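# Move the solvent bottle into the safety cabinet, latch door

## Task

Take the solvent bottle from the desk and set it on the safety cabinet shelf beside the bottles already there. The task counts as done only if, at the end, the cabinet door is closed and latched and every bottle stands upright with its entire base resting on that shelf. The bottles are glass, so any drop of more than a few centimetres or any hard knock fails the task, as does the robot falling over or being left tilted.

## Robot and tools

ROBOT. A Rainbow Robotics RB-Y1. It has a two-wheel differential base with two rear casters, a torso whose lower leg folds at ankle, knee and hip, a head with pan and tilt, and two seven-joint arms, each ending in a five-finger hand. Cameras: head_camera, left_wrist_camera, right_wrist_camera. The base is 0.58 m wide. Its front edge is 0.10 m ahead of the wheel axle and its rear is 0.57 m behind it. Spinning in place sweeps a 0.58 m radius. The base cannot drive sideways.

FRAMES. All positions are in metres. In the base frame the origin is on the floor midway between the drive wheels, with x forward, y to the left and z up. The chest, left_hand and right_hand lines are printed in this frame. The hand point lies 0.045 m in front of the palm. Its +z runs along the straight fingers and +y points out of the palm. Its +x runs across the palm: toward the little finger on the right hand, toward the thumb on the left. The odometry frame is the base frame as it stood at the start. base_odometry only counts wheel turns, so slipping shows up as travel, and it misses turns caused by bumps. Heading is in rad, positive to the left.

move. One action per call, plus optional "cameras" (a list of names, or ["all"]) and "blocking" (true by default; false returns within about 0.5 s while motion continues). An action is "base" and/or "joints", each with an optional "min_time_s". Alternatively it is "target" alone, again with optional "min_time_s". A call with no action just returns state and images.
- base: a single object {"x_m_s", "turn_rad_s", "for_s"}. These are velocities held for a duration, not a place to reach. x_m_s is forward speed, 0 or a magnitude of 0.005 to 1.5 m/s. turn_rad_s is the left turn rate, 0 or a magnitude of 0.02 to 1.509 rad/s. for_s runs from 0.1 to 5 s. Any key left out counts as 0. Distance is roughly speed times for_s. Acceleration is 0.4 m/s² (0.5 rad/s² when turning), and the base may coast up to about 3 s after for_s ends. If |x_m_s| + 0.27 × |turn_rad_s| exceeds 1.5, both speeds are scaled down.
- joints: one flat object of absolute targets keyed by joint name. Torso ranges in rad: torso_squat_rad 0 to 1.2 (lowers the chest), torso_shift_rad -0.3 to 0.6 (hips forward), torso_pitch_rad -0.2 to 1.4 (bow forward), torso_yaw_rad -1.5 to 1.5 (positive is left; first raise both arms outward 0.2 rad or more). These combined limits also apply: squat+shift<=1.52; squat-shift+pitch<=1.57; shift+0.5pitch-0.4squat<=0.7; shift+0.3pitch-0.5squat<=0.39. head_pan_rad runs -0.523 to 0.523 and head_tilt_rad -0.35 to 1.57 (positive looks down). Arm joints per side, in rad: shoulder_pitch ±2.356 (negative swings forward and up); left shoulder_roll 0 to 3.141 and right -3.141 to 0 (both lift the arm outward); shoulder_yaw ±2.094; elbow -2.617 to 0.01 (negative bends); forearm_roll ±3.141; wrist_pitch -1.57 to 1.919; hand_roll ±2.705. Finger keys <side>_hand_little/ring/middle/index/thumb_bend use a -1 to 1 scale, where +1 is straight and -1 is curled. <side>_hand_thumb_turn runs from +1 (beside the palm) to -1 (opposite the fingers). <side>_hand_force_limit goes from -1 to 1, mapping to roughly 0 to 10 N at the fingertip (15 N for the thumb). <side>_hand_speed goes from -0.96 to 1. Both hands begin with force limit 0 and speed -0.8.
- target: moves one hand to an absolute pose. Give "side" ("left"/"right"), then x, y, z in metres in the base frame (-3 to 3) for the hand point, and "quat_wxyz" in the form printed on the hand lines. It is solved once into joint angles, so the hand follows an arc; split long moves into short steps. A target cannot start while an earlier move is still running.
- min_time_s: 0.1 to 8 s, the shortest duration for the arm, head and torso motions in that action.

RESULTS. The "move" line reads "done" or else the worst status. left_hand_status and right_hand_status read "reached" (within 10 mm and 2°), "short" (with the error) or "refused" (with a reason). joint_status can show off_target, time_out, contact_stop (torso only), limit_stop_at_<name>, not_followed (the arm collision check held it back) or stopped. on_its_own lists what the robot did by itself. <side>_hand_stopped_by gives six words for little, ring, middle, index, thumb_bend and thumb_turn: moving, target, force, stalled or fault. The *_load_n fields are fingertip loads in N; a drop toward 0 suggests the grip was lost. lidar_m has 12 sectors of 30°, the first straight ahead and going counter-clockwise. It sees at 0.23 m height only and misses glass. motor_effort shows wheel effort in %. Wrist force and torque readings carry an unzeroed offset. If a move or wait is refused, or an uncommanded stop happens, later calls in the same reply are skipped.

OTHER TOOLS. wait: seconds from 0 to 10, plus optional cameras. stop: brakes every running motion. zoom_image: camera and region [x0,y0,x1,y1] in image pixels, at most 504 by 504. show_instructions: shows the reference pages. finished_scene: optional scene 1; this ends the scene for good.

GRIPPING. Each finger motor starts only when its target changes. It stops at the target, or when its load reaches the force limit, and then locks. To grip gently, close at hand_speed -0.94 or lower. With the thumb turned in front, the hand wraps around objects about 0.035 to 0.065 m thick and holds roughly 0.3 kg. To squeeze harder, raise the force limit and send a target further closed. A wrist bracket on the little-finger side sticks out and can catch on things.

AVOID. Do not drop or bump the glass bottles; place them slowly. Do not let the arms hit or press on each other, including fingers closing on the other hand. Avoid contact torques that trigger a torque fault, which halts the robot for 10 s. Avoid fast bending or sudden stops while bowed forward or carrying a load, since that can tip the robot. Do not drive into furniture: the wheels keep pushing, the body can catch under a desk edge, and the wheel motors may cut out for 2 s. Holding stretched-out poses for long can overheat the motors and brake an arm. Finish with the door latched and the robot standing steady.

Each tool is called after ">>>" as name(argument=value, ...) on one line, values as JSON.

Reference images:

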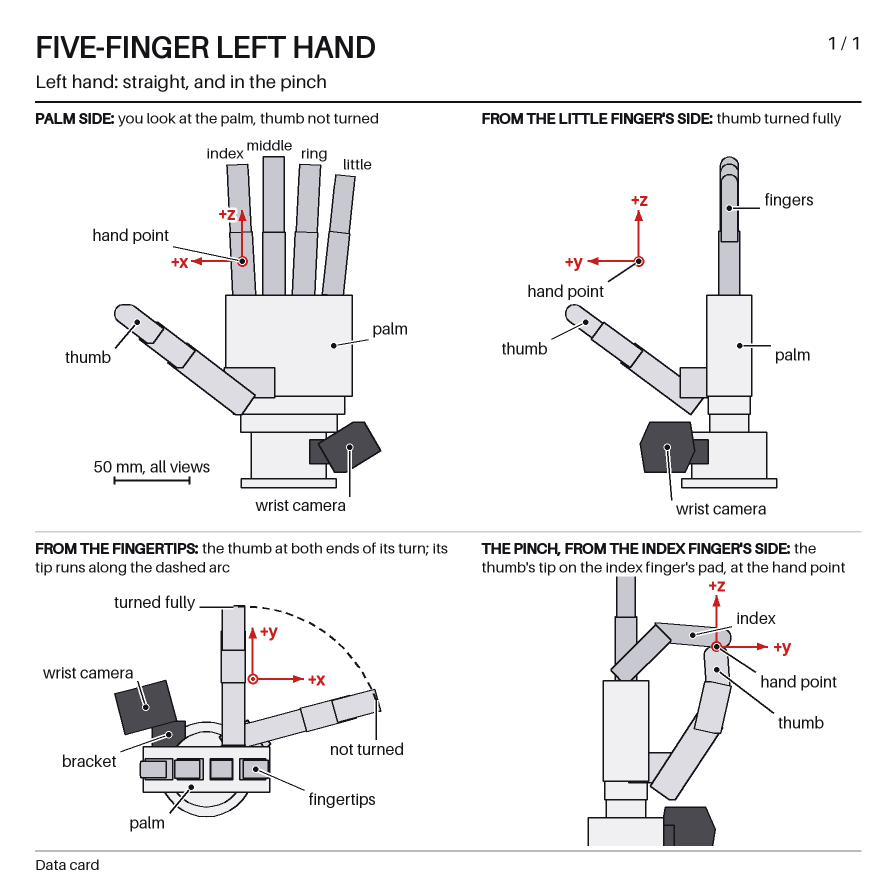

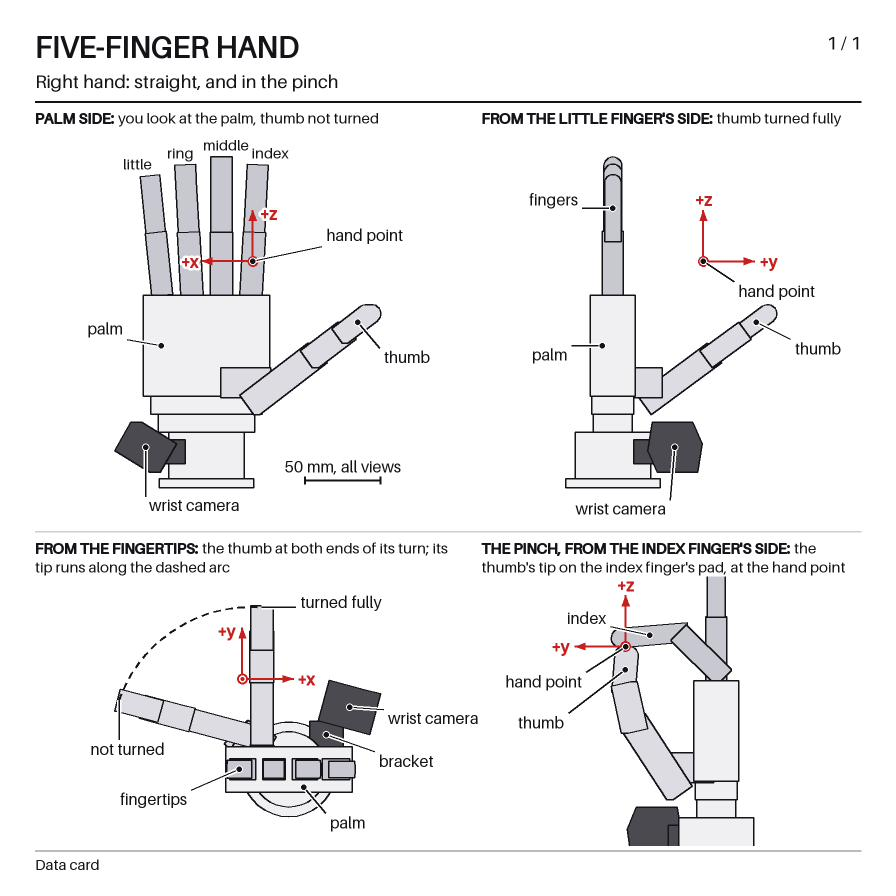

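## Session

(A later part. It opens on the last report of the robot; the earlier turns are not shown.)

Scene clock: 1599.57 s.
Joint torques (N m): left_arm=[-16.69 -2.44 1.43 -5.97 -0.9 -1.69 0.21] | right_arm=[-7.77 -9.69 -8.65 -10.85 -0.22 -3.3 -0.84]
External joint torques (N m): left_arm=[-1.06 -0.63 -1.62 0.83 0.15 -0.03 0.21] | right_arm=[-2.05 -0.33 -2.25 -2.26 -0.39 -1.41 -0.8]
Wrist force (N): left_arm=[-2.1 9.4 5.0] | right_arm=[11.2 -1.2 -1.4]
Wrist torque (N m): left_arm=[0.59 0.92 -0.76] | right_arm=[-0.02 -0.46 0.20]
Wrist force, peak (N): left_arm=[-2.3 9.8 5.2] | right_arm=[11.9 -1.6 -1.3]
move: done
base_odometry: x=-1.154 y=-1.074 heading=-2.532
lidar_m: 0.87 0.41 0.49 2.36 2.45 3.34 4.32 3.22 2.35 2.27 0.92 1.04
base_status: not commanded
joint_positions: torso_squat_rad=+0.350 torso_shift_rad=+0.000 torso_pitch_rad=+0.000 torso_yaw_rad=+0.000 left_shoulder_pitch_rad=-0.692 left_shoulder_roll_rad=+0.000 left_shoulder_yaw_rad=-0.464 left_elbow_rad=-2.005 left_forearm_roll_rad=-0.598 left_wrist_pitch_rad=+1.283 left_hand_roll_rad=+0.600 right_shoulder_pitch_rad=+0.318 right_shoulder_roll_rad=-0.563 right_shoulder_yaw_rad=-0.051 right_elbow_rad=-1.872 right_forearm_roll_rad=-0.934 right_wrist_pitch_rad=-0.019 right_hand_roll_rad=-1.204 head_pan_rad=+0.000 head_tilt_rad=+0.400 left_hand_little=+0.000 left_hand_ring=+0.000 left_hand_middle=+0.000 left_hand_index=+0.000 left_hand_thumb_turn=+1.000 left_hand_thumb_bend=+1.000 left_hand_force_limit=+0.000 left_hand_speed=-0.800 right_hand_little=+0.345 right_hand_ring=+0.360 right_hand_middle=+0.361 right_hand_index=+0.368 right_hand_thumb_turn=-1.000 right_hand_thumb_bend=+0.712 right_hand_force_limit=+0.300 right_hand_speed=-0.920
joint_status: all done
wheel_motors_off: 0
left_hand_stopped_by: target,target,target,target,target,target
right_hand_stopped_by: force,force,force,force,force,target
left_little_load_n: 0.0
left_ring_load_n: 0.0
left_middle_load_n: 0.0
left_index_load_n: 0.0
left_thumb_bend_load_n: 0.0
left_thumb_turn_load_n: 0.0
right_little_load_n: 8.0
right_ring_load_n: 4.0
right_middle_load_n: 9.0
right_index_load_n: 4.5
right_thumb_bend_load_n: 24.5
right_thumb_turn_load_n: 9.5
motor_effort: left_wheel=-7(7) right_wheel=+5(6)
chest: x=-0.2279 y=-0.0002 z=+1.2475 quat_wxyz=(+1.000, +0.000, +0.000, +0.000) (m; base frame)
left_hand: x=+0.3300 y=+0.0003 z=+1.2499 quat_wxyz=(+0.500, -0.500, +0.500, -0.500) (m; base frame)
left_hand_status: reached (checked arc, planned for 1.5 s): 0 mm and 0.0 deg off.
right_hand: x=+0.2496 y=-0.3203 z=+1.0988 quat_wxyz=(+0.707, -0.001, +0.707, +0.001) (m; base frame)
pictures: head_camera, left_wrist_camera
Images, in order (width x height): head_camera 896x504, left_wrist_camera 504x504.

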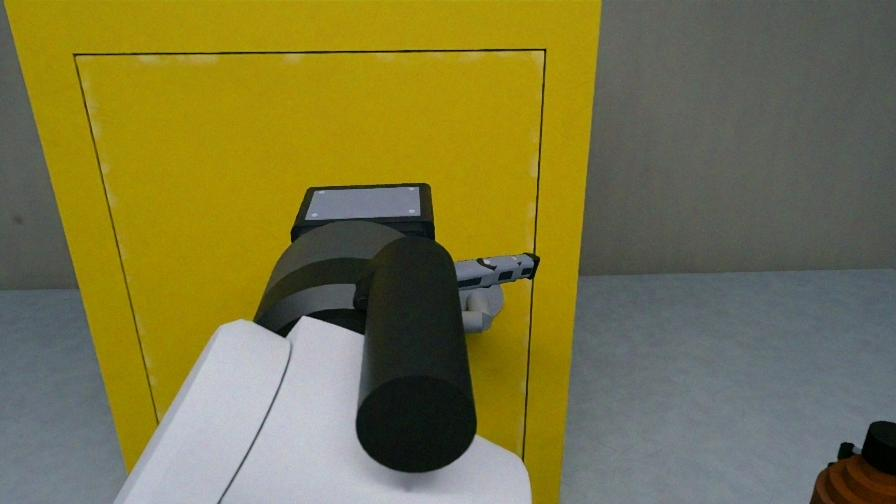

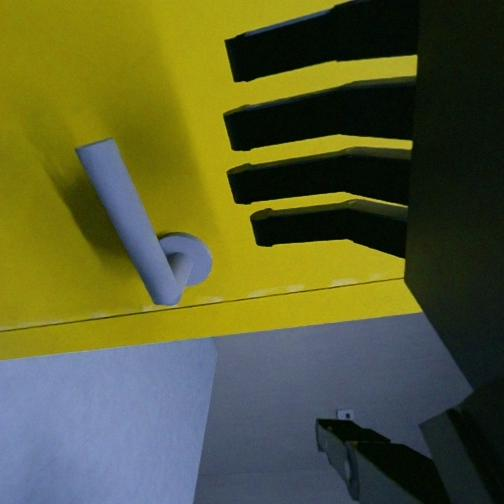

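>>> move(target={"side": "left", "x": 0.375, "y": -0.018, "z": 1.24, "quat_wxyz": [0.5, -0.5, 0.5, -0.5]}, min_time_s=1.5, cameras=["left_wrist_camera"])

>>> move(target={"side": "left", "x": 0.392, "y": -0.02, "z": 1.225, "quat_wxyz": [0.5, -0.5, 0.5, -0.5]}, min_time_s=1.5, cameras=["head_camera", "left_wrist_camera"])

Scene clock: 1617.60 s.
Joint torques (N m): left_arm=[-18.78 -1.33 4.68 -6.64 -0.97 -1.57 0.33] | right_arm=[-8.18 -10 -9.42 -10.99 -0.13 -3.46 -0.75]
External joint torques (N m): left_arm=[-1.27 -0.38 1.19 0.92 0.19 -0.05 0.33] | right_arm=[-2.46 -0.63 -3.02 -2.4 -0.3 -1.57 -0.72]
Wrist force (N): left_arm=[-2.6 9.2 5.4] | right_arm=[11.3 -1.3 -0.7]
Wrist torque (N m): left_arm=[0.54 1.03 -0.79] | right_arm=[-0.08 -0.50 0.18]
Wrist force, peak (N): left_arm=[-2.5 9.6 5.6] | right_arm=[11.9 -1.4 -1.0]
move: done
base_odometry: x=-1.154 y=-1.074 heading=-2.532
lidar_m: 0.88 0.41 0.50 2.36 2.45 3.34 4.31 3.23 2.37 2.27 0.92 1.03
base_status: not commanded
joint_positions: torso_squat_rad=+0.350 torso_shift_rad=+0.000 torso_pitch_rad=+0.000 torso_yaw_rad=+0.000 left_shoulder_pitch_rad=-0.793 left_shoulder_roll_rad=+0.000 left_shoulder_yaw_rad=-0.440 left_elbow_rad=-1.760 left_forearm_roll_rad=-0.601 left_wrist_pitch_rad=+1.164 left_hand_roll_rad=+0.716 right_shoulder_pitch_rad=+0.318 right_shoulder_roll_rad=-0.563 right_shoulder_yaw_rad=-0.051 right_elbow_rad=-1.872 right_forearm_roll_rad=-0.934 right_wrist_pitch_rad=-0.019 right_hand_roll_rad=-1.204 head_pan_rad=+0.000 head_tilt_rad=+0.400 left_hand_little=+0.000 left_hand_ring=+0.000 left_hand_middle=+0.000 left_hand_index=+0.000 left_hand_thumb_turn=+1.000 left_hand_thumb_bend=+1.000 left_hand_force_limit=+0.000 left_hand_speed=-0.800 right_hand_little=+0.345 right_hand_ring=+0.360 right_hand_middle=+0.361 right_hand_index=+0.368 right_hand_thumb_turn=-1.000 right_hand_thumb_bend=+0.712 right_hand_force_limit=+0.300 right_hand_speed=-0.920
joint_status: all done
wheel_motors_off: 0
left_hand_stopped_by: target,target,target,target,target,target
right_hand_stopped_by: force,force,force,force,force,target
left_little_load_n: 0.0
left_ring_load_n: 0.0
left_middle_load_n: 0.0
left_index_load_n: 0.0
left_thumb_bend_load_n: 0.0
left_thumb_turn_load_n: -0.5
right_little_load_n: 7.5
right_ring_load_n: 4.0
right_middle_load_n: 9.0
right_index_load_n: 4.0
right_thumb_bend_load_n: 24.5
right_thumb_turn_load_n: 9.5
motor_effort: left_wheel=-6(8) right_wheel=+5(6)
chest: x=-0.2279 y=-0.0002 z=+1.2475 quat_wxyz=(+1.000, +0.000, +0.000, +0.000) (m; base frame)
left_hand: x=+0.3749 y=-0.0180 z=+1.2398 quat_wxyz=(+0.500, -0.500, +0.500, -0.500) (m; base frame)
left_hand_status: reached (checked arc, planned for 1.5 s): 0 mm and 0.0 deg off.
right_hand: x=+0.2496 y=-0.3203 z=+1.0988 quat_wxyz=(+0.707, -0.001, +0.707, +0.001) (m; base frame)
pictures: left_wrist_camera
Images, in order (width x height): left_wrist_camera 504x504.

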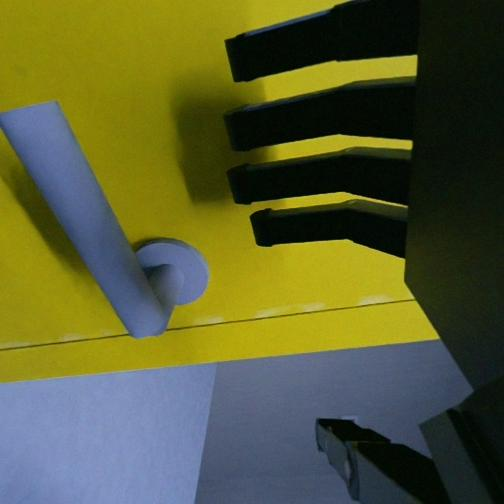

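Scene clock: 1619.43 s.
Joint torques (N m): left_arm=[-19.41 0.34 4.88 -7.07 -0.92 -1.65 0.45] | right_arm=[-8.02 -9.85 -8.88 -10.84 -0.31 -3.51 -0.98]
External joint torques (N m): left_arm=[-1.35 1.09 1.32 0.87 0.27 -0.21 0.45] | right_arm=[-2.29 -0.48 -2.47 -2.25 -0.48 -1.62 -0.94]
Wrist force (N): left_arm=[-2.5 8.9 5.3] | right_arm=[11.4 -0.9 -1.0]
Wrist torque (N m): left_arm=[0.49 1.01 -0.76] | right_arm=[0.03 -0.51 0.21]
Wrist force, peak (N): left_arm=[-2.9 9.6 5.4] | right_arm=[11.7 -1.5 -0.7]
move: done
base_odometry: x=-1.154 y=-1.074 heading=-2.532
lidar_m: 0.86 0.41 0.49 2.35 2.44 3.34 4.32 3.22 2.35 2.26 0.92 1.04
base_status: not commanded
joint_positions: torso_squat_rad=+0.350 torso_shift_rad=+0.000 torso_pitch_rad=+0.000 torso_yaw_rad=+0.000 left_shoulder_pitch_rad=-0.801 left_shoulder_roll_rad=+0.005 left_shoulder_yaw_rad=-0.439 left_elbow_rad=-1.667 left_forearm_roll_rad=-0.618 left_wrist_pitch_rad=+1.093 left_hand_roll_rad=+0.774 right_shoulder_pitch_rad=+0.318 right_shoulder_roll_rad=-0.563 right_shoulder_yaw_rad=-0.051 right_elbow_rad=-1.872 right_forearm_roll_rad=-0.934 right_wrist_pitch_rad=-0.019 right_hand_roll_rad=-1.204 head_pan_rad=+0.000 head_tilt_rad=+0.400 left_hand_little=+0.000 left_hand_ring=+0.000 left_hand_middle=+0.000 left_hand_index=+0.000 left_hand_thumb_turn=+1.000 left_hand_thumb_bend=+1.000 left_hand_force_limit=+0.000 left_hand_speed=-0.800 right_hand_little=+0.345 right_hand_ring=+0.360 right_hand_middle=+0.361 right_hand_index=+0.368 right_hand_thumb_turn=-1.000 right_hand_thumb_bend=+0.712 right_hand_force_limit=+0.300 right_hand_speed=-0.920
joint_status: all done
wheel_motors_off: 0
left_hand_stopped_by: target,target,target,target,target,target
right_hand_stopped_by: force,force,force,force,force,target
left_little_load_n: 0.0
left_ring_load_n: 0.0
left_middle_load_n: 0.0
left_index_load_n: 0.0
left_thumb_bend_load_n: 0.0
left_thumb_turn_load_n: 0.0
right_little_load_n: 7.5
right_ring_load_n: 4.0
right_middle_load_n: 9.0
right_index_load_n: 4.5
right_thumb_bend_load_n: 24.5
right_thumb_turn_load_n: 9.5
motor_effort: left_wheel=-5(7) right_wheel=+5(6)
chest: x=-0.2279 y=-0.0002 z=+1.2475 quat_wxyz=(+1.000, +0.000, +0.000, +0.000) (m; base frame)
left_hand: x=+0.3917 y=-0.0201 z=+1.2248 quat_wxyz=(+0.500, -0.500, +0.500, -0.500) (m; base frame)
left_hand_status: reached (checked arc, planned for 1.5 s): 0 mm and 0.0 deg off.
right_hand: x=+0.2496 y=-0.3203 z=+1.0988 quat_wxyz=(+0.707, -0.001, +0.707, +0.001) (m; base frame)
pictures: head_camera, left_wrist_camera
Images, in order (width x height): head_camera 896x504, left_wrist_camera 504x504.

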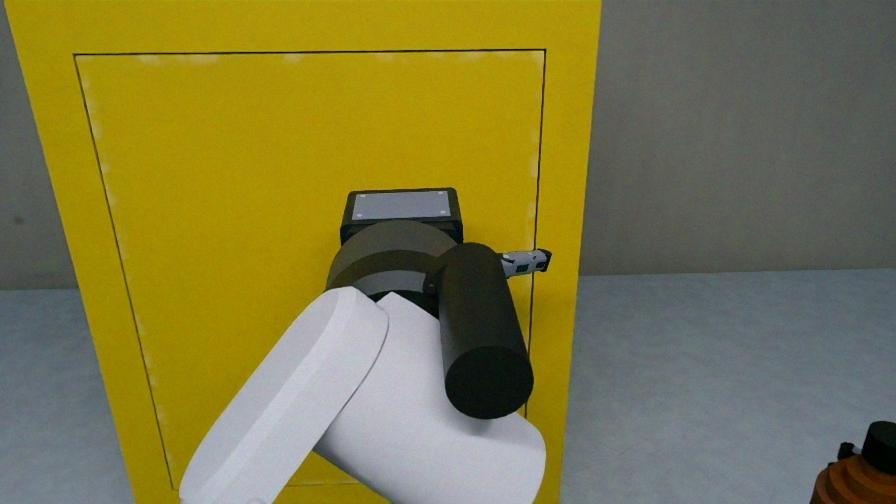

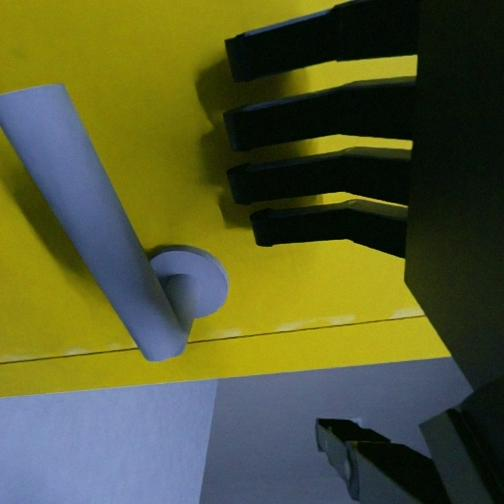

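>>> move(target={"side": "left", "x": 0.387, "y": -0.02, "z": 1.203, "quat_wxyz": [0.5, -0.5, 0.5, -0.5]}, min_time_s=1.5, cameras=["left_wrist_camera"])

>>> move(target={"side": "left", "x": 0.387, "y": -0.02, "z": 1.19, "quat_wxyz": [0.5, -0.5, 0.5, -0.5]}, min_time_s=1.5, cameras=["left_wrist_camera"])

Scene clock: 1648.00 s.
Joint torques (N m): left_arm=[-15.62 -0.06 2.36 -9.15 -1.14 -1.51 0.54] | right_arm=[-8.06 -10.25 -8.99 -10.91 -0.18 -3.4 -0.87]
External joint torques (N m): left_arm=[2 1.29 -1.15 -0.98 0.08 -0.13 0.54] | right_arm=[-2.33 -0.88 -2.59 -2.31 -0.35 -1.51 -0.83]
Wrist force (N): left_arm=[-2.4 9.3 5.3] | right_arm=[11.1 -1.4 -0.7]
Wrist torque (N m): left_arm=[0.57 1.01 -0.77] | right_arm=[-0.07 -0.47 0.16]
Wrist force, peak (N): left_arm=[-2.9 9.6 5.4] | right_arm=[12.0 -1.5 -0.8]
move: done
base_odometry: x=-1.154 y=-1.074 heading=-2.532
lidar_m: 0.86 0.42 0.50 2.36 2.46 3.34 4.32 3.23 2.36 2.27 0.92 1.05
base_status: not commanded
joint_positions: torso_squat_rad=+0.350 torso_shift_rad=+0.000 torso_pitch_rad=+0.000 torso_yaw_rad=+0.000 left_shoulder_pitch_rad=-0.744 left_shoulder_roll_rad=+0.007 left_shoulder_yaw_rad=-0.472 left_elbow_rad=-1.674 left_forearm_roll_rad=-0.656 left_wrist_pitch_rad=+1.067 left_hand_roll_rad=+0.811 right_shoulder_pitch_rad=+0.318 right_shoulder_roll_rad=-0.563 right_shoulder_yaw_rad=-0.051 right_elbow_rad=-1.872 right_forearm_roll_rad=-0.934 right_wrist_pitch_rad=-0.019 right_hand_roll_rad=-1.204 head_pan_rad=+0.000 head_tilt_rad=+0.400 left_hand_little=+0.000 left_hand_ring=+0.000 left_hand_middle=+0.000 left_hand_index=+0.000 left_hand_thumb_turn=+1.000 left_hand_thumb_bend=+1.000 left_hand_force_limit=+0.000 left_hand_speed=-0.800 right_hand_little=+0.345 right_hand_ring=+0.360 right_hand_middle=+0.361 right_hand_index=+0.368 right_hand_thumb_turn=-1.000 right_hand_thumb_bend=+0.712 right_hand_force_limit=+0.300 right_hand_speed=-0.920
joint_status: all done
wheel_motors_off: 0
left_hand_stopped_by: target,target,target,target,target,target
right_hand_stopped_by: force,force,force,force,force,target
left_little_load_n: 0.0
left_ring_load_n: 0.0
left_middle_load_n: 0.0
left_index_load_n: 0.0
left_thumb_bend_load_n: 0.0
left_thumb_turn_load_n: -0.5
right_little_load_n: 7.5
right_ring_load_n: 4.0
right_middle_load_n: 9.0
right_index_load_n: 4.5
right_thumb_bend_load_n: 24.5
right_thumb_turn_load_n: 9.5
motor_effort: left_wheel=-6(8) right_wheel=+6(6)
chest: x=-0.2279 y=-0.0002 z=+1.2475 quat_wxyz=(+1.000, +0.000, +0.000, +0.000) (m; base frame)
left_hand: x=+0.3869 y=-0.0206 z=+1.2034 quat_wxyz=(+0.499, -0.500, +0.502, -0.500) (m; base frame)
left_hand_status: reached (checked arc, planned for 1.5 s): 1 mm and 0.2 deg off.
right_hand: x=+0.2496 y=-0.3203 z=+1.0988 quat_wxyz=(+0.707, -0.001, +0.707, +0.001) (m; base frame)
pictures: left_wrist_camera
Images, in order (width x height): left_wrist_camera 504x504.

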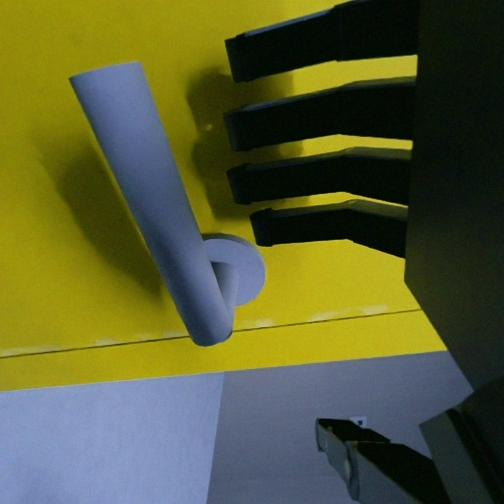

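Scene clock: 1649.83 s.
Joint torques (N m): left_arm=[-15.32 -0.23 2.41 -7.42 -1.03 -1.56 0.43] | right_arm=[-8.08 -9.91 -9.39 -10.92 -0.26 -3.55 -0.97]
External joint torques (N m): left_arm=[2.13 1.4 -1.06 0.92 0.2 -0.23 0.43] | right_arm=[-2.36 -0.54 -2.99 -2.32 -0.43 -1.66 -0.93]
Wrist force (N): left_arm=[-2.2 9.2 5.2] | right_arm=[11.5 -1.5 -0.6]
Wrist torque (N m): left_arm=[0.55 0.97 -0.75] | right_arm=[-0.11 -0.50 0.20]
Wrist force, peak (N): left_arm=[-2.6 9.4 5.5] | right_arm=[11.8 -1.3 -1.0]
move: done
base_odometry: x=-1.154 y=-1.074 heading=-2.532
lidar_m: 0.86 0.42 0.50 2.35 2.44 3.34 4.32 3.22 2.36 2.27 0.92 1.05
base_status: not commanded
joint_positions: torso_squat_rad=+0.350 torso_shift_rad=+0.000 torso_pitch_rad=+0.000 torso_yaw_rad=+0.000 left_shoulder_pitch_rad=-0.714 left_shoulder_roll_rad=+0.008 left_shoulder_yaw_rad=-0.488 left_elbow_rad=-1.663 left_forearm_roll_rad=-0.686 left_wrist_pitch_rad=+1.041 left_hand_roll_rad=+0.843 right_shoulder_pitch_rad=+0.318 right_shoulder_roll_rad=-0.563 right_shoulder_yaw_rad=-0.051 right_elbow_rad=-1.872 right_forearm_roll_rad=-0.934 right_wrist_pitch_rad=-0.019 right_hand_roll_rad=-1.204 head_pan_rad=+0.000 head_tilt_rad=+0.400 left_hand_little=+0.000 left_hand_ring=+0.000 left_hand_middle=+0.000 left_hand_index=+0.000 left_hand_thumb_turn=+1.000 left_hand_thumb_bend=+1.000 left_hand_force_limit=+0.000 left_hand_speed=-0.800 right_hand_little=+0.345 right_hand_ring=+0.360 right_hand_middle=+0.361 right_hand_index=+0.368 right_hand_thumb_turn=-1.000 right_hand_thumb_bend=+0.712 right_hand_force_limit=+0.300 right_hand_speed=-0.920
joint_status: all done
wheel_motors_off: 0
left_hand_stopped_by: target,target,target,target,target,target
right_hand_stopped_by: force,force,force,force,force,target
left_little_load_n: 0.0
left_ring_load_n: 0.0
left_middle_load_n: 0.0
left_index_load_n: 0.0
left_thumb_bend_load_n: 0.0
left_thumb_turn_load_n: 0.0
right_little_load_n: 7.5
right_ring_load_n: 4.5
right_middle_load_n: 9.0
right_index_load_n: 4.0
right_thumb_bend_load_n: 24.5
right_thumb_turn_load_n: 9.5
motor_effort: left_wheel=-4(7) right_wheel=+6(6)
chest: x=-0.2279 y=-0.0002 z=+1.2475 quat_wxyz=(+1.000, +0.000, +0.000, +0.000) (m; base frame)
left_hand: x=+0.3866 y=-0.0203 z=+1.1904 quat_wxyz=(+0.499, -0.500, +0.501, -0.500) (m; base frame)
left_hand_status: reached (checked arc, planned for 1.5 s): 1 mm and 0.1 deg off.
right_hand: x=+0.2496 y=-0.3203 z=+1.0988 quat_wxyz=(+0.707, -0.001, +0.707, +0.001) (m; base frame)
pictures: left_wrist_camera
Images, in order (width x height): left_wrist_camera 504x504.

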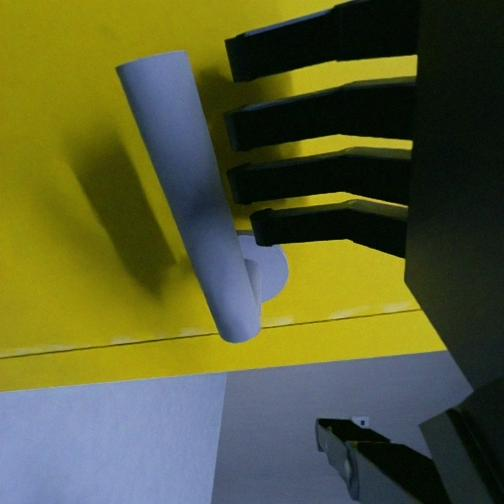

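>>> move(target={"side": "left", "x": 0.387, "y": -0.018, "z": 1.175, "quat_wxyz": [0.5, -0.5, 0.5, -0.5]}, min_time_s=1.5, cameras=["left_wrist_camera"])

>>> move(target={"side": "left", "x": 0.386, "y": -0.018, "z": 1.162, "quat_wxyz": [0.5, -0.5, 0.5, -0.5]}, min_time_s=1.5, cameras=["left_wrist_camera"])

Scene clock: 1667.93 s.
Joint torques (N m): left_arm=[-15.19 -0.93 1.9 -7.53 -1.13 -1.42 0.4] | right_arm=[-7.91 -10.25 -8.97 -10.89 -0.37 -3.62 -0.82]
External joint torques (N m): left_arm=[2.08 0.94 -1.52 0.99 0.11 -0.13 0.39] | right_arm=[-2.19 -0.88 -2.56 -2.29 -0.55 -1.73 -0.78]
Wrist force (N): left_arm=[-2.4 9.4 5.1] | right_arm=[11.0 -2.0 -0.7]
Wrist torque (N m): left_arm=[0.61 0.97 -0.75] | right_arm=[-0.18 -0.45 0.15]
Wrist force, peak (N): left_arm=[-2.7 9.5 5.6] | right_arm=[11.8 -1.9 -1.1]
move: done
base_odometry: x=-1.154 y=-1.074 heading=-2.532
lidar_m: 0.86 0.41 0.49 2.35 2.44 3.34 4.32 3.22 2.36 2.27 0.92 1.04
base_status: not commanded
joint_positions: torso_squat_rad=+0.350 torso_shift_rad=+0.000 torso_pitch_rad=+0.000 torso_yaw_rad=+0.000 left_shoulder_pitch_rad=-0.681 left_shoulder_roll_rad=+0.014 left_shoulder_yaw_rad=-0.503 left_elbow_rad=-1.652 left_forearm_roll_rad=-0.713 left_wrist_pitch_rad=+1.011 left_hand_roll_rad=+0.876 right_shoulder_pitch_rad=+0.318 right_shoulder_roll_rad=-0.563 right_shoulder_yaw_rad=-0.051 right_elbow_rad=-1.872 right_forearm_roll_rad=-0.934 right_wrist_pitch_rad=-0.019 right_hand_roll_rad=-1.204 head_pan_rad=+0.000 head_tilt_rad=+0.400 left_hand_little=+0.000 left_hand_ring=+0.000 left_hand_middle=+0.000 left_hand_index=+0.000 left_hand_thumb_turn=+1.000 left_hand_thumb_bend=+1.000 left_hand_force_limit=+0.000 left_hand_speed=-0.800 right_hand_little=+0.345 right_hand_ring=+0.360 right_hand_middle=+0.361 right_hand_index=+0.368 right_hand_thumb_turn=-1.000 right_hand_thumb_bend=+0.712 right_hand_force_limit=+0.300 right_hand_speed=-0.920
joint_status: all done
wheel_motors_off: 0
left_hand_stopped_by: target,target,target,target,target,target
right_hand_stopped_by: force,force,force,force,force,target
left_little_load_n: 0.0
left_ring_load_n: 0.0
left_middle_load_n: -0.5
left_index_load_n: 0.0
left_thumb_bend_load_n: 0.0
left_thumb_turn_load_n: -0.5
right_little_load_n: 7.5
right_ring_load_n: 4.0
right_middle_load_n: 8.5
right_index_load_n: 4.5
right_thumb_bend_load_n: 24.5
right_thumb_turn_load_n: 9.5
motor_effort: left_wheel=-6(8) right_wheel=+5(6)
chest: x=-0.2279 y=-0.0002 z=+1.2475 quat_wxyz=(+1.000, +0.000, +0.000, +0.000) (m; base frame)
left_hand: x=+0.3865 y=-0.0182 z=+1.1753 quat_wxyz=(+0.499, -0.500, +0.501, -0.500) (m; base frame)
left_hand_status: reached (checked arc, planned for 1.5 s): 1 mm and 0.1 deg off.
right_hand: x=+0.2496 y=-0.3203 z=+1.0988 quat_wxyz=(+0.707, -0.001, +0.707, +0.001) (m; base frame)
pictures: left_wrist_camera
Images, in order (width x height): left_wrist_camera 504x504.

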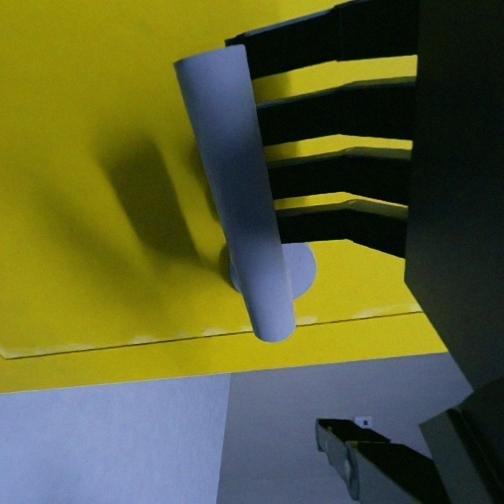

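Scene clock: 1669.77 s.
Joint torques (N m): left_arm=[-14.96 -0.93 1.65 -7.73 -1.05 -1.34 0.37] | right_arm=[-8.04 -10.94 -9.19 -10.8 -0.16 -3.37 -0.89]
External joint torques (N m): left_arm=[2.12 1.21 -1.71 0.94 0.2 -0.1 0.36] | right_arm=[-2.31 -1.57 -2.79 -2.21 -0.33 -1.48 -0.85]
Wrist force (N): left_arm=[-2.5 9.5 5.3] | right_arm=[11.4 -1.5 -0.4]
Wrist torque (N m): left_arm=[0.58 1.02 -0.77] | right_arm=[-0.13 -0.51 0.19]
Wrist force, peak (N): left_arm=[-2.5 9.6 5.3] | right_arm=[11.7 -1.8 -1.7]
move: done
base_odometry: x=-1.154 y=-1.074 heading=-2.532
lidar_m: 0.86 0.41 0.49 2.36 2.45 3.35 4.32 3.23 2.36 2.26 0.92 1.04
base_status: not commanded
joint_positions: torso_squat_rad=+0.350 torso_shift_rad=+0.000 torso_pitch_rad=+0.000 torso_yaw_rad=+0.000 left_shoulder_pitch_rad=-0.654 left_shoulder_roll_rad=+0.014 left_shoulder_yaw_rad=-0.517 left_elbow_rad=-1.638 left_forearm_roll_rad=-0.744 left_wrist_pitch_rad=+0.986 left_hand_roll_rad=+0.910 right_shoulder_pitch_rad=+0.318 right_shoulder_roll_rad=-0.563 right_shoulder_yaw_rad=-0.051 right_elbow_rad=-1.872 right_forearm_roll_rad=-0.934 right_wrist_pitch_rad=-0.019 right_hand_roll_rad=-1.204 head_pan_rad=+0.000 head_tilt_rad=+0.400 left_hand_little=+0.000 left_hand_ring=+0.000 left_hand_middle=+0.000 left_hand_index=+0.000 left_hand_thumb_turn=+1.000 left_hand_thumb_bend=+1.000 left_hand_force_limit=+0.000 left_hand_speed=-0.800 right_hand_little=+0.345 right_hand_ring=+0.360 right_hand_middle=+0.361 right_hand_index=+0.368 right_hand_thumb_turn=-1.000 right_hand_thumb_bend=+0.712 right_hand_force_limit=+0.300 right_hand_speed=-0.920
joint_status: all done
wheel_motors_off: 0
left_hand_stopped_by: target,target,target,target,target,target
right_hand_stopped_by: force,force,force,force,force,target
left_little_load_n: 0.0
left_ring_load_n: 0.0
left_middle_load_n: 0.0
left_index_load_n: 0.0
left_thumb_bend_load_n: 0.0
left_thumb_turn_load_n: 0.0
right_little_load_n: 7.5
right_ring_load_n: 4.5
right_middle_load_n: 9.0
right_index_load_n: 4.0
right_thumb_bend_load_n: 24.5
right_thumb_turn_load_n: 9.5
motor_effort: left_wheel=-6(8) right_wheel=+5(6)
chest: x=-0.2279 y=-0.0002 z=+1.2475 quat_wxyz=(+1.000, +0.000, +0.000, +0.000) (m; base frame)
left_hand: x=+0.3857 y=-0.0182 z=+1.1624 quat_wxyz=(+0.499, -0.500, +0.501, -0.500) (m; base frame)
left_hand_status: reached (checked arc, planned for 1.5 s): 1 mm and 0.1 deg off.
right_hand: x=+0.2496 y=-0.3203 z=+1.0988 quat_wxyz=(+0.707, -0.001, +0.707, +0.001) (m; base frame)
pictures: left_wrist_camera
Images, in order (width x height): left_wrist_camera 504x504.

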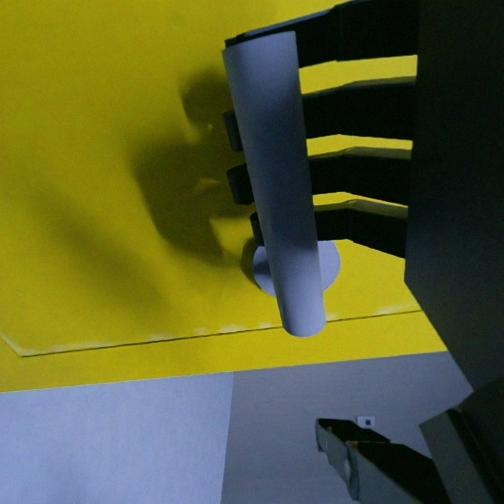

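>>> move(target={"side": "left", "x": 0.386, "y": -0.026, "z": 1.156, "quat_wxyz": [0.4197, -0.5691, 0.4197, -0.5691]}, min_time_s=1.5, cameras=["left_wrist_camera"])

>>> move(target={"side": "left", "x": 0.386, "y": -0.033, "z": 1.154, "quat_wxyz": [0.3299, -0.6254, 0.3299, -0.6254]}, min_time_s=1.5, cameras=["left_wrist_camera", "head_camera"])

Scene clock: 1692.67 s.
Joint torques (N m): left_arm=[-11.66 -3.56 3.53 -6.54 -0.04 -0.2 0.58] | right_arm=[-7.89 -9.68 -8.8 -10.93 -0.29 -3.59 -0.96]
External joint torques (N m): left_arm=[5.04 -0.99 0.71 2.46 1.12 1.04 0.56] | right_arm=[-2.17 -0.31 -2.4 -2.34 -0.46 -1.7 -0.92]
Wrist force (N): left_arm=[-2.0 3.5 7.5] | right_arm=[11.7 -1.4 -0.7]
Wrist torque (N m): left_arm=[0.38 1.25 -0.41] | right_arm=[-0.09 -0.53 0.19]
Wrist force, peak (N): left_arm=[-2.7 9.6 5.3] | right_arm=[11.7 -1.8 -1.1]
move: done
base_odometry: x=-1.154 y=-1.074 heading=-2.532
lidar_m: 0.86 0.40 0.51 2.36 2.43 3.33 4.33 3.23 2.37 2.27 0.92 1.04
base_status: not commanded
joint_positions: torso_squat_rad=+0.350 torso_shift_rad=+0.000 torso_pitch_rad=+0.000 torso_yaw_rad=+0.000 left_shoulder_pitch_rad=-0.591 left_shoulder_roll_rad=+0.000 left_shoulder_yaw_rad=-0.491 left_elbow_rad=-1.636 left_forearm_roll_rad=-0.773 left_wrist_pitch_rad=+0.915 left_hand_roll_rad=+1.199 right_shoulder_pitch_rad=+0.318 right_shoulder_roll_rad=-0.563 right_shoulder_yaw_rad=-0.051 right_elbow_rad=-1.872 right_forearm_roll_rad=-0.934 right_wrist_pitch_rad=-0.019 right_hand_roll_rad=-1.204 head_pan_rad=+0.000 head_tilt_rad=+0.400 left_hand_little=+0.000 left_hand_ring=+0.000 left_hand_middle=+0.000 left_hand_index=+0.000 left_hand_thumb_turn=+1.000 left_hand_thumb_bend=+1.000 left_hand_force_limit=+0.000 left_hand_speed=-0.800 right_hand_little=+0.345 right_hand_ring=+0.360 right_hand_middle=+0.361 right_hand_index=+0.368 right_hand_thumb_turn=-1.000 right_hand_thumb_bend=+0.712 right_hand_force_limit=+0.300 right_hand_speed=-0.920
joint_status: all done
wheel_motors_off: 0
left_hand_stopped_by: target,target,target,target,target,target
right_hand_stopped_by: force,force,force,force,force,target
left_little_load_n: 1.5
left_ring_load_n: 0.0
left_middle_load_n: 0.0
left_index_load_n: 0.0
left_thumb_bend_load_n: 0.0
left_thumb_turn_load_n: 0.0
right_little_load_n: 8.0
right_ring_load_n: 4.5
right_middle_load_n: 9.0
right_index_load_n: 4.5
right_thumb_bend_load_n: 24.5
right_thumb_turn_load_n: 9.5
motor_effort: left_wheel=-5(8) right_wheel=+6(6)
chest: x=-0.2279 y=-0.0002 z=+1.2475 quat_wxyz=(+1.000, +0.000, +0.000, +0.000) (m; base frame)
left_hand: x=+0.3857 y=-0.0266 z=+1.1570 quat_wxyz=(+0.418, -0.568, +0.423, -0.569) (m; base frame)
left_hand_status: reached (checked arc, planned for 1.5 s): 1 mm and 0.4 deg off.
right_hand: x=+0.2496 y=-0.3203 z=+1.0988 quat_wxyz=(+0.707, -0.001, +0.707, +0.001) (m; base frame)
pictures: left_wrist_camera
Images, in order (width x height): left_wrist_camera 504x504.

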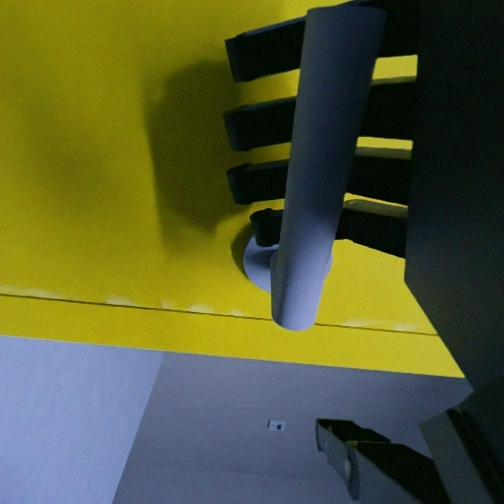

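Scene clock: 1694.50 s.
Joint torques (N m): left_arm=[-11.24 -6.65 -0.76 -5.91 1.26 -1.15 0.74] | right_arm=[-8.4 -10.14 -9.45 -10.79 -0.32 -3.58 -0.93]
External joint torques (N m): left_arm=[5.21 -3.87 -3.36 3.33 2.39 0.05 0.71] | right_arm=[-2.68 -0.78 -3.04 -2.19 -0.49 -1.69 -0.9]
Wrist force (N): left_arm=[-5.6 -1.6 10.3] | right_arm=[11.0 -1.1 -1.1]
Wrist torque (N m): left_arm=[0.18 1.52 -0.30] | right_arm=[0.00 -0.43 0.17]
Wrist force, peak (N): left_arm=[-10.2 -3.2 9.4] | right_arm=[11.8 -1.5 -0.6]
move: done
base_odometry: x=-1.154 y=-1.074 heading=-2.532
lidar_m: 0.85 0.41 0.50 2.35 2.44 3.35 4.32 3.24 2.35 2.27 0.93 1.04
base_status: not commanded
joint_positions: torso_squat_rad=+0.350 torso_shift_rad=+0.000 torso_pitch_rad=+0.000 torso_yaw_rad=+0.000 left_shoulder_pitch_rad=-0.546 left_shoulder_roll_rad=+0.001 left_shoulder_yaw_rad=-0.486 left_elbow_rad=-1.620 left_forearm_roll_rad=-0.807 left_wrist_pitch_rad=+0.861 left_hand_roll_rad=+1.525 right_shoulder_pitch_rad=+0.318 right_shoulder_roll_rad=-0.563 right_shoulder_yaw_rad=-0.051 right_elbow_rad=-1.872 right_forearm_roll_rad=-0.934 right_wrist_pitch_rad=-0.019 right_hand_roll_rad=-1.204 head_pan_rad=+0.000 head_tilt_rad=+0.400 left_hand_little=+0.000 left_hand_ring=+0.000 left_hand_middle=+0.000 left_hand_index=+0.000 left_hand_thumb_turn=+1.000 left_hand_thumb_bend=+1.000 left_hand_force_limit=+0.000 left_hand_speed=-0.800 right_hand_little=+0.345 right_hand_ring=+0.360 right_hand_middle=+0.361 right_hand_index=+0.368 right_hand_thumb_turn=-1.000 right_hand_thumb_bend=+0.712 right_hand_force_limit=+0.300 right_hand_speed=-0.920
joint_status: all done
wheel_motors_off: 0
left_hand_stopped_by: target,target,target,target,target,target
right_hand_stopped_by: force,force,force,force,force,target
left_little_load_n: 3.0
left_ring_load_n: 0.0
left_middle_load_n: 0.0
left_index_load_n: 0.0
left_thumb_bend_load_n: 0.0
left_thumb_turn_load_n: -0.5
right_little_load_n: 7.5
right_ring_load_n: 4.5
right_middle_load_n: 8.5
right_index_load_n: 4.5
right_thumb_bend_load_n: 24.5
right_thumb_turn_load_n: 9.5
motor_effort: left_wheel=-5(8) right_wheel=+6(6)
chest: x=-0.2279 y=-0.0002 z=+1.2475 quat_wxyz=(+1.000, +0.000, +0.000, +0.000) (m; base frame)
left_hand: x=+0.3859 y=-0.0328 z=+1.1553 quat_wxyz=(+0.328, -0.625, +0.334, -0.625) (m; base frame)
left_hand_status: reached (checked arc, planned for 1.5 s): 1 mm and 0.6 deg off.
right_hand: x=+0.2496 y=-0.3203 z=+1.0988 quat_wxyz=(+0.707, -0.001, +0.707, +0.001) (m; base frame)
pictures: head_camera, left_wrist_camera
Images, in order (width x height): head_camera 896x504, left_wrist_camera 504x504.

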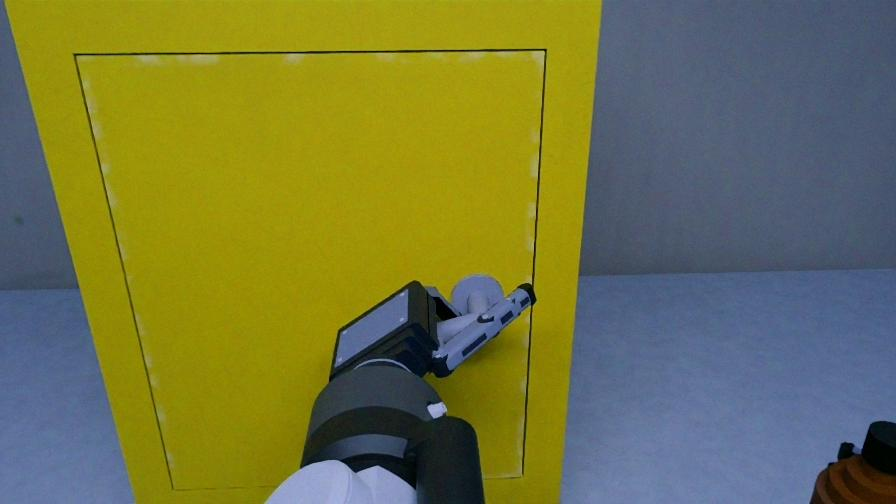

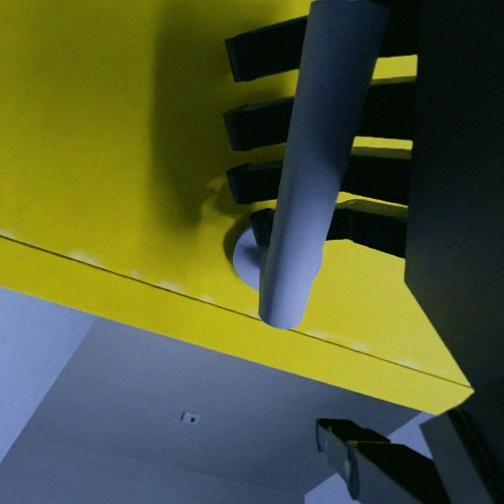

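>>> move(target={"side": "left", "x": 0.386, "y": -0.04, "z": 1.154, "quat_wxyz": [0.2494, -0.6617, 0.2494, -0.6617]}, min_time_s=1.5, cameras=["left_wrist_camera", "head_camera"])

Scene clock: 1703.63 s.
Joint torques (N m): left_arm=[-12.86 -10.43 -6.94 -7.56 2.09 -3.24 1.06] | right_arm=[-8.27 -9.98 -9.47 -10.9 -0.26 -3.4 -0.88]
External joint torques (N m): left_arm=[3.46 -7.46 -9.49 1.83 3.23 -2.15 1.03] | right_arm=[-2.55 -0.61 -3.06 -2.31 -0.43 -1.51 -0.85]
Wrist force (N): left_arm=[-11.1 -7.7 13.7] | right_arm=[11.1 -1.1 -0.8]
Wrist torque (N m): left_arm=[-0.11 1.86 -0.19] | right_arm=[-0.04 -0.45 0.16]
Wrist force, peak (N): left_arm=[-12.9 -8.7 11.9] | right_arm=[11.9 -1.3 -0.8]
move: done
base_odometry: x=-1.155 y=-1.074 heading=-2.532
lidar_m: 0.87 0.42 0.48 2.35 2.44 3.34 4.32 3.23 2.36 2.27 0.92 1.04
base_status: not commanded
joint_positions: torso_squat_rad=+0.350 torso_shift_rad=+0.000 torso_pitch_rad=+0.000 torso_yaw_rad=+0.000 left_shoulder_pitch_rad=-0.526 left_shoulder_roll_rad=+0.002 left_shoulder_yaw_rad=-0.500 left_elbow_rad=-1.583 left_forearm_roll_rad=-0.859 left_wrist_pitch_rad=+0.832 left_hand_roll_rad=+1.838 right_shoulder_pitch_rad=+0.318 right_shoulder_roll_rad=-0.563 right_shoulder_yaw_rad=-0.051 right_elbow_rad=-1.872 right_forearm_roll_rad=-0.934 right_wrist_pitch_rad=-0.019 right_hand_roll_rad=-1.204 head_pan_rad=+0.000 head_tilt_rad=+0.400 left_hand_little=+0.000 left_hand_ring=+0.000 left_hand_middle=+0.000 left_hand_index=+0.000 left_hand_thumb_turn=+1.000 left_hand_thumb_bend=+1.000 left_hand_force_limit=+0.000 left_hand_speed=-0.800 right_hand_little=+0.345 right_hand_ring=+0.360 right_hand_middle=+0.361 right_hand_index=+0.368 right_hand_thumb_turn=-1.000 right_hand_thumb_bend=+0.712 right_hand_force_limit=+0.300 right_hand_speed=-0.920
joint_status: all done
wheel_motors_off: 0
left_hand_stopped_by: target,target,target,target,target,target
right_hand_stopped_by: force,force,force,force,force,target
left_little_load_n: 5.0
left_ring_load_n: 0.0
left_middle_load_n: 0.0
left_index_load_n: 0.0
left_thumb_bend_load_n: 0.0
left_thumb_turn_load_n: 0.0
right_little_load_n: 7.5
right_ring_load_n: 4.0
right_middle_load_n: 9.0
right_index_load_n: 4.0
right_thumb_bend_load_n: 24.5
right_thumb_turn_load_n: 9.5
motor_effort: left_wheel=-7(8) right_wheel=+6(6)
chest: x=-0.2279 y=-0.0002 z=+1.2475 quat_wxyz=(+1.000, +0.000, +0.000, +0.000) (m; base frame)
left_hand: x=+0.3864 y=-0.0383 z=+1.1551 quat_wxyz=(+0.249, -0.662, +0.252, -0.661) (m; base frame)
left_hand_status: reached (checked arc, planned for 1.5 s): 2 mm and 0.4 deg off.
right_hand: x=+0.2496 y=-0.3202 z=+1.0989 quat_wxyz=(+0.707, -0.001, +0.707, +0.001) (m; base frame)
pictures: head_camera, left_wrist_camera
Images, in order (width x height): head_camera 896x504, left_wrist_camera 504x504.

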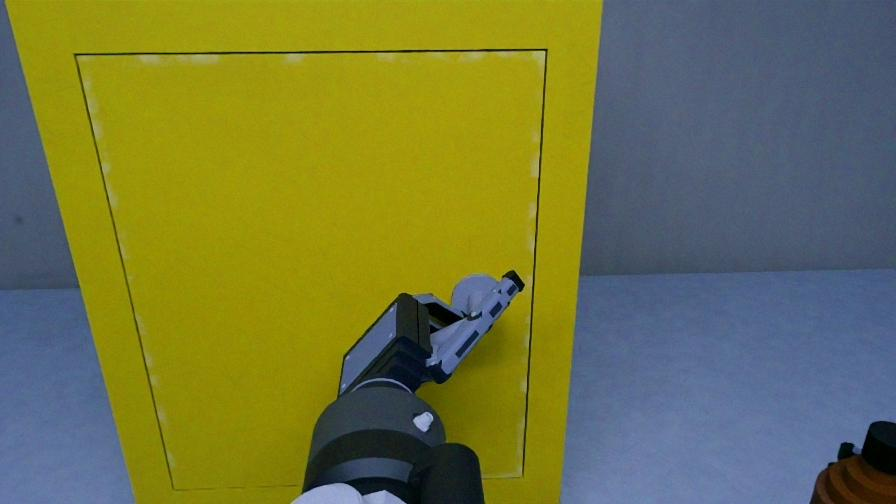

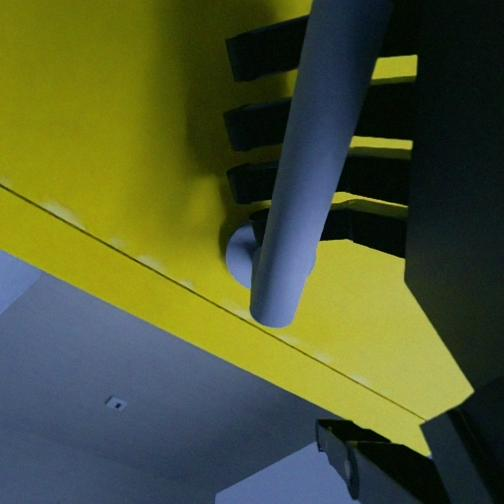

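>>> move(target={"side": "left", "x": 0.3516, "y": -0.033, "z": 1.155, "quat_wxyz": [0.2092, -0.6455, 0.2886, -0.6755]}, min_time_s=2, cameras=["left_wrist_camera", "head_camera"])

Scene clock: 1729.67 s.
Joint torques (N m): left_arm=[2.7 -14.4 -24.89 -11.45 6.75 -2.8 -0.41] | right_arm=[-7.89 -10.08 -9.17 -10.79 -0.31 -3.52 -0.77]
External joint torques (N m): left_arm=[17.73 -12.25 -28.41 -2.04 7.75 -1.47 -0.42] | right_arm=[-2.22 -0.72 -2.77 -2.2 -0.49 -1.63 -0.73]
Wrist force (N): left_arm=[-6.8 -22.2 89.1] | right_arm=[11.0 -1.5 -1.2]
Wrist torque (N m): left_arm=[-1.02 4.41 -0.59] | right_arm=[-0.08 -0.40 0.16]
Wrist force, peak (N): left_arm=[-2.2 -10.4 136.8] | right_arm=[11.8 -1.6 -0.8]
move: done
base_odometry: x=-1.155 y=-1.074 heading=-2.532
lidar_m: 0.86 0.41 0.49 2.35 2.45 3.34 4.32 3.22 2.36 2.26 0.92 1.04
base_status: not commanded
joint_positions: torso_squat_rad=+0.350 torso_shift_rad=+0.002 torso_pitch_rad=+0.003 torso_yaw_rad=+0.000 left_shoulder_pitch_rad=-0.418 left_shoulder_roll_rad=+0.120 left_shoulder_yaw_rad=-0.525 left_elbow_rad=-1.783 left_forearm_roll_rad=-0.700 left_wrist_pitch_rad=+0.775 left_hand_roll_rad=+1.740 right_shoulder_pitch_rad=+0.318 right_shoulder_roll_rad=-0.563 right_shoulder_yaw_rad=-0.051 right_elbow_rad=-1.872 right_forearm_roll_rad=-0.934 right_wrist_pitch_rad=-0.019 right_hand_roll_rad=-1.204 head_pan_rad=+0.000 head_tilt_rad=+0.400 left_hand_little=+0.024 left_hand_ring=+0.021 left_hand_middle=+0.010 left_hand_index=+0.002 left_hand_thumb_turn=+1.000 left_hand_thumb_bend=+1.000 left_hand_force_limit=+0.000 left_hand_speed=-0.800 right_hand_little=+0.345 right_hand_ring=+0.360 right_hand_middle=+0.361 right_hand_index=+0.368 right_hand_thumb_turn=-1.000 right_hand_thumb_bend=+0.712 right_hand_force_limit=+0.300 right_hand_speed=-0.920
joint_status: all done
wheel_motors_off: 0
left_hand_stopped_by: target,target,target,target,target,target
right_hand_stopped_by: force,force,force,force,force,target
left_little_load_n: 13.5
left_ring_load_n: 17.0
left_middle_load_n: 22.5
left_index_load_n: 21.0
left_thumb_bend_load_n: 0.0
left_thumb_turn_load_n: -0.5
right_little_load_n: 7.5
right_ring_load_n: 4.0
right_middle_load_n: 8.5
right_index_load_n: 4.5
right_thumb_bend_load_n: 24.5
right_thumb_turn_load_n: 9.5
motor_effort: left_wheel=-21(25) right_wheel=-19(20)
chest: x=-0.2261 y=-0.0002 z=+1.2476 quat_wxyz=(+1.000, +0.000, +0.001, +0.000) (m; base frame)
left_hand: x=+0.3556 y=-0.0297 z=+1.1569 quat_wxyz=(+0.214, -0.644, +0.285, -0.677) (m; base frame)
left_hand_status: reached (checked arc, planned for 2.0 s): 5 mm and 0.7 deg off.
right_hand: x=+0.2510 y=-0.3202 z=+1.0979 quat_wxyz=(+0.707, -0.001, +0.708, +0.001) (m; base frame)
pictures: head_camera, left_wrist_camera
Images, in order (width x height): head_camera 896x504, left_wrist_camera 504x504.

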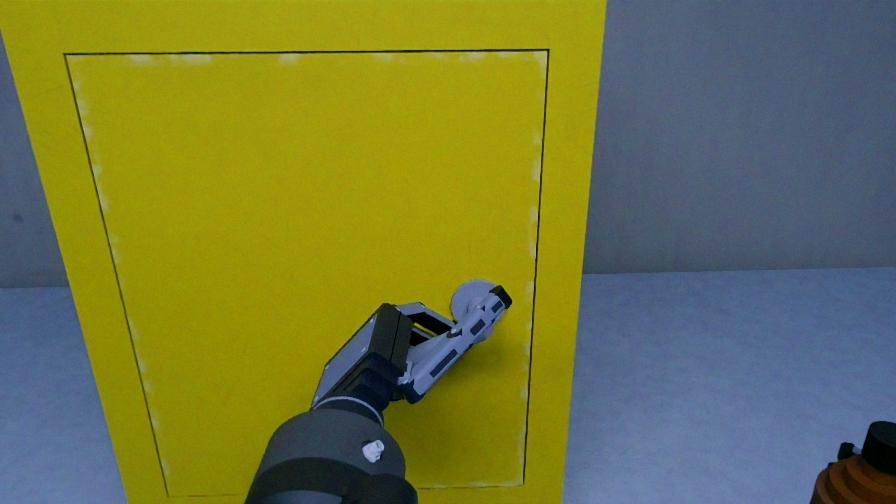

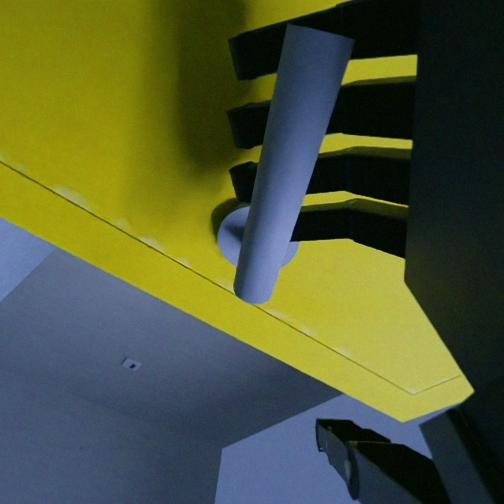

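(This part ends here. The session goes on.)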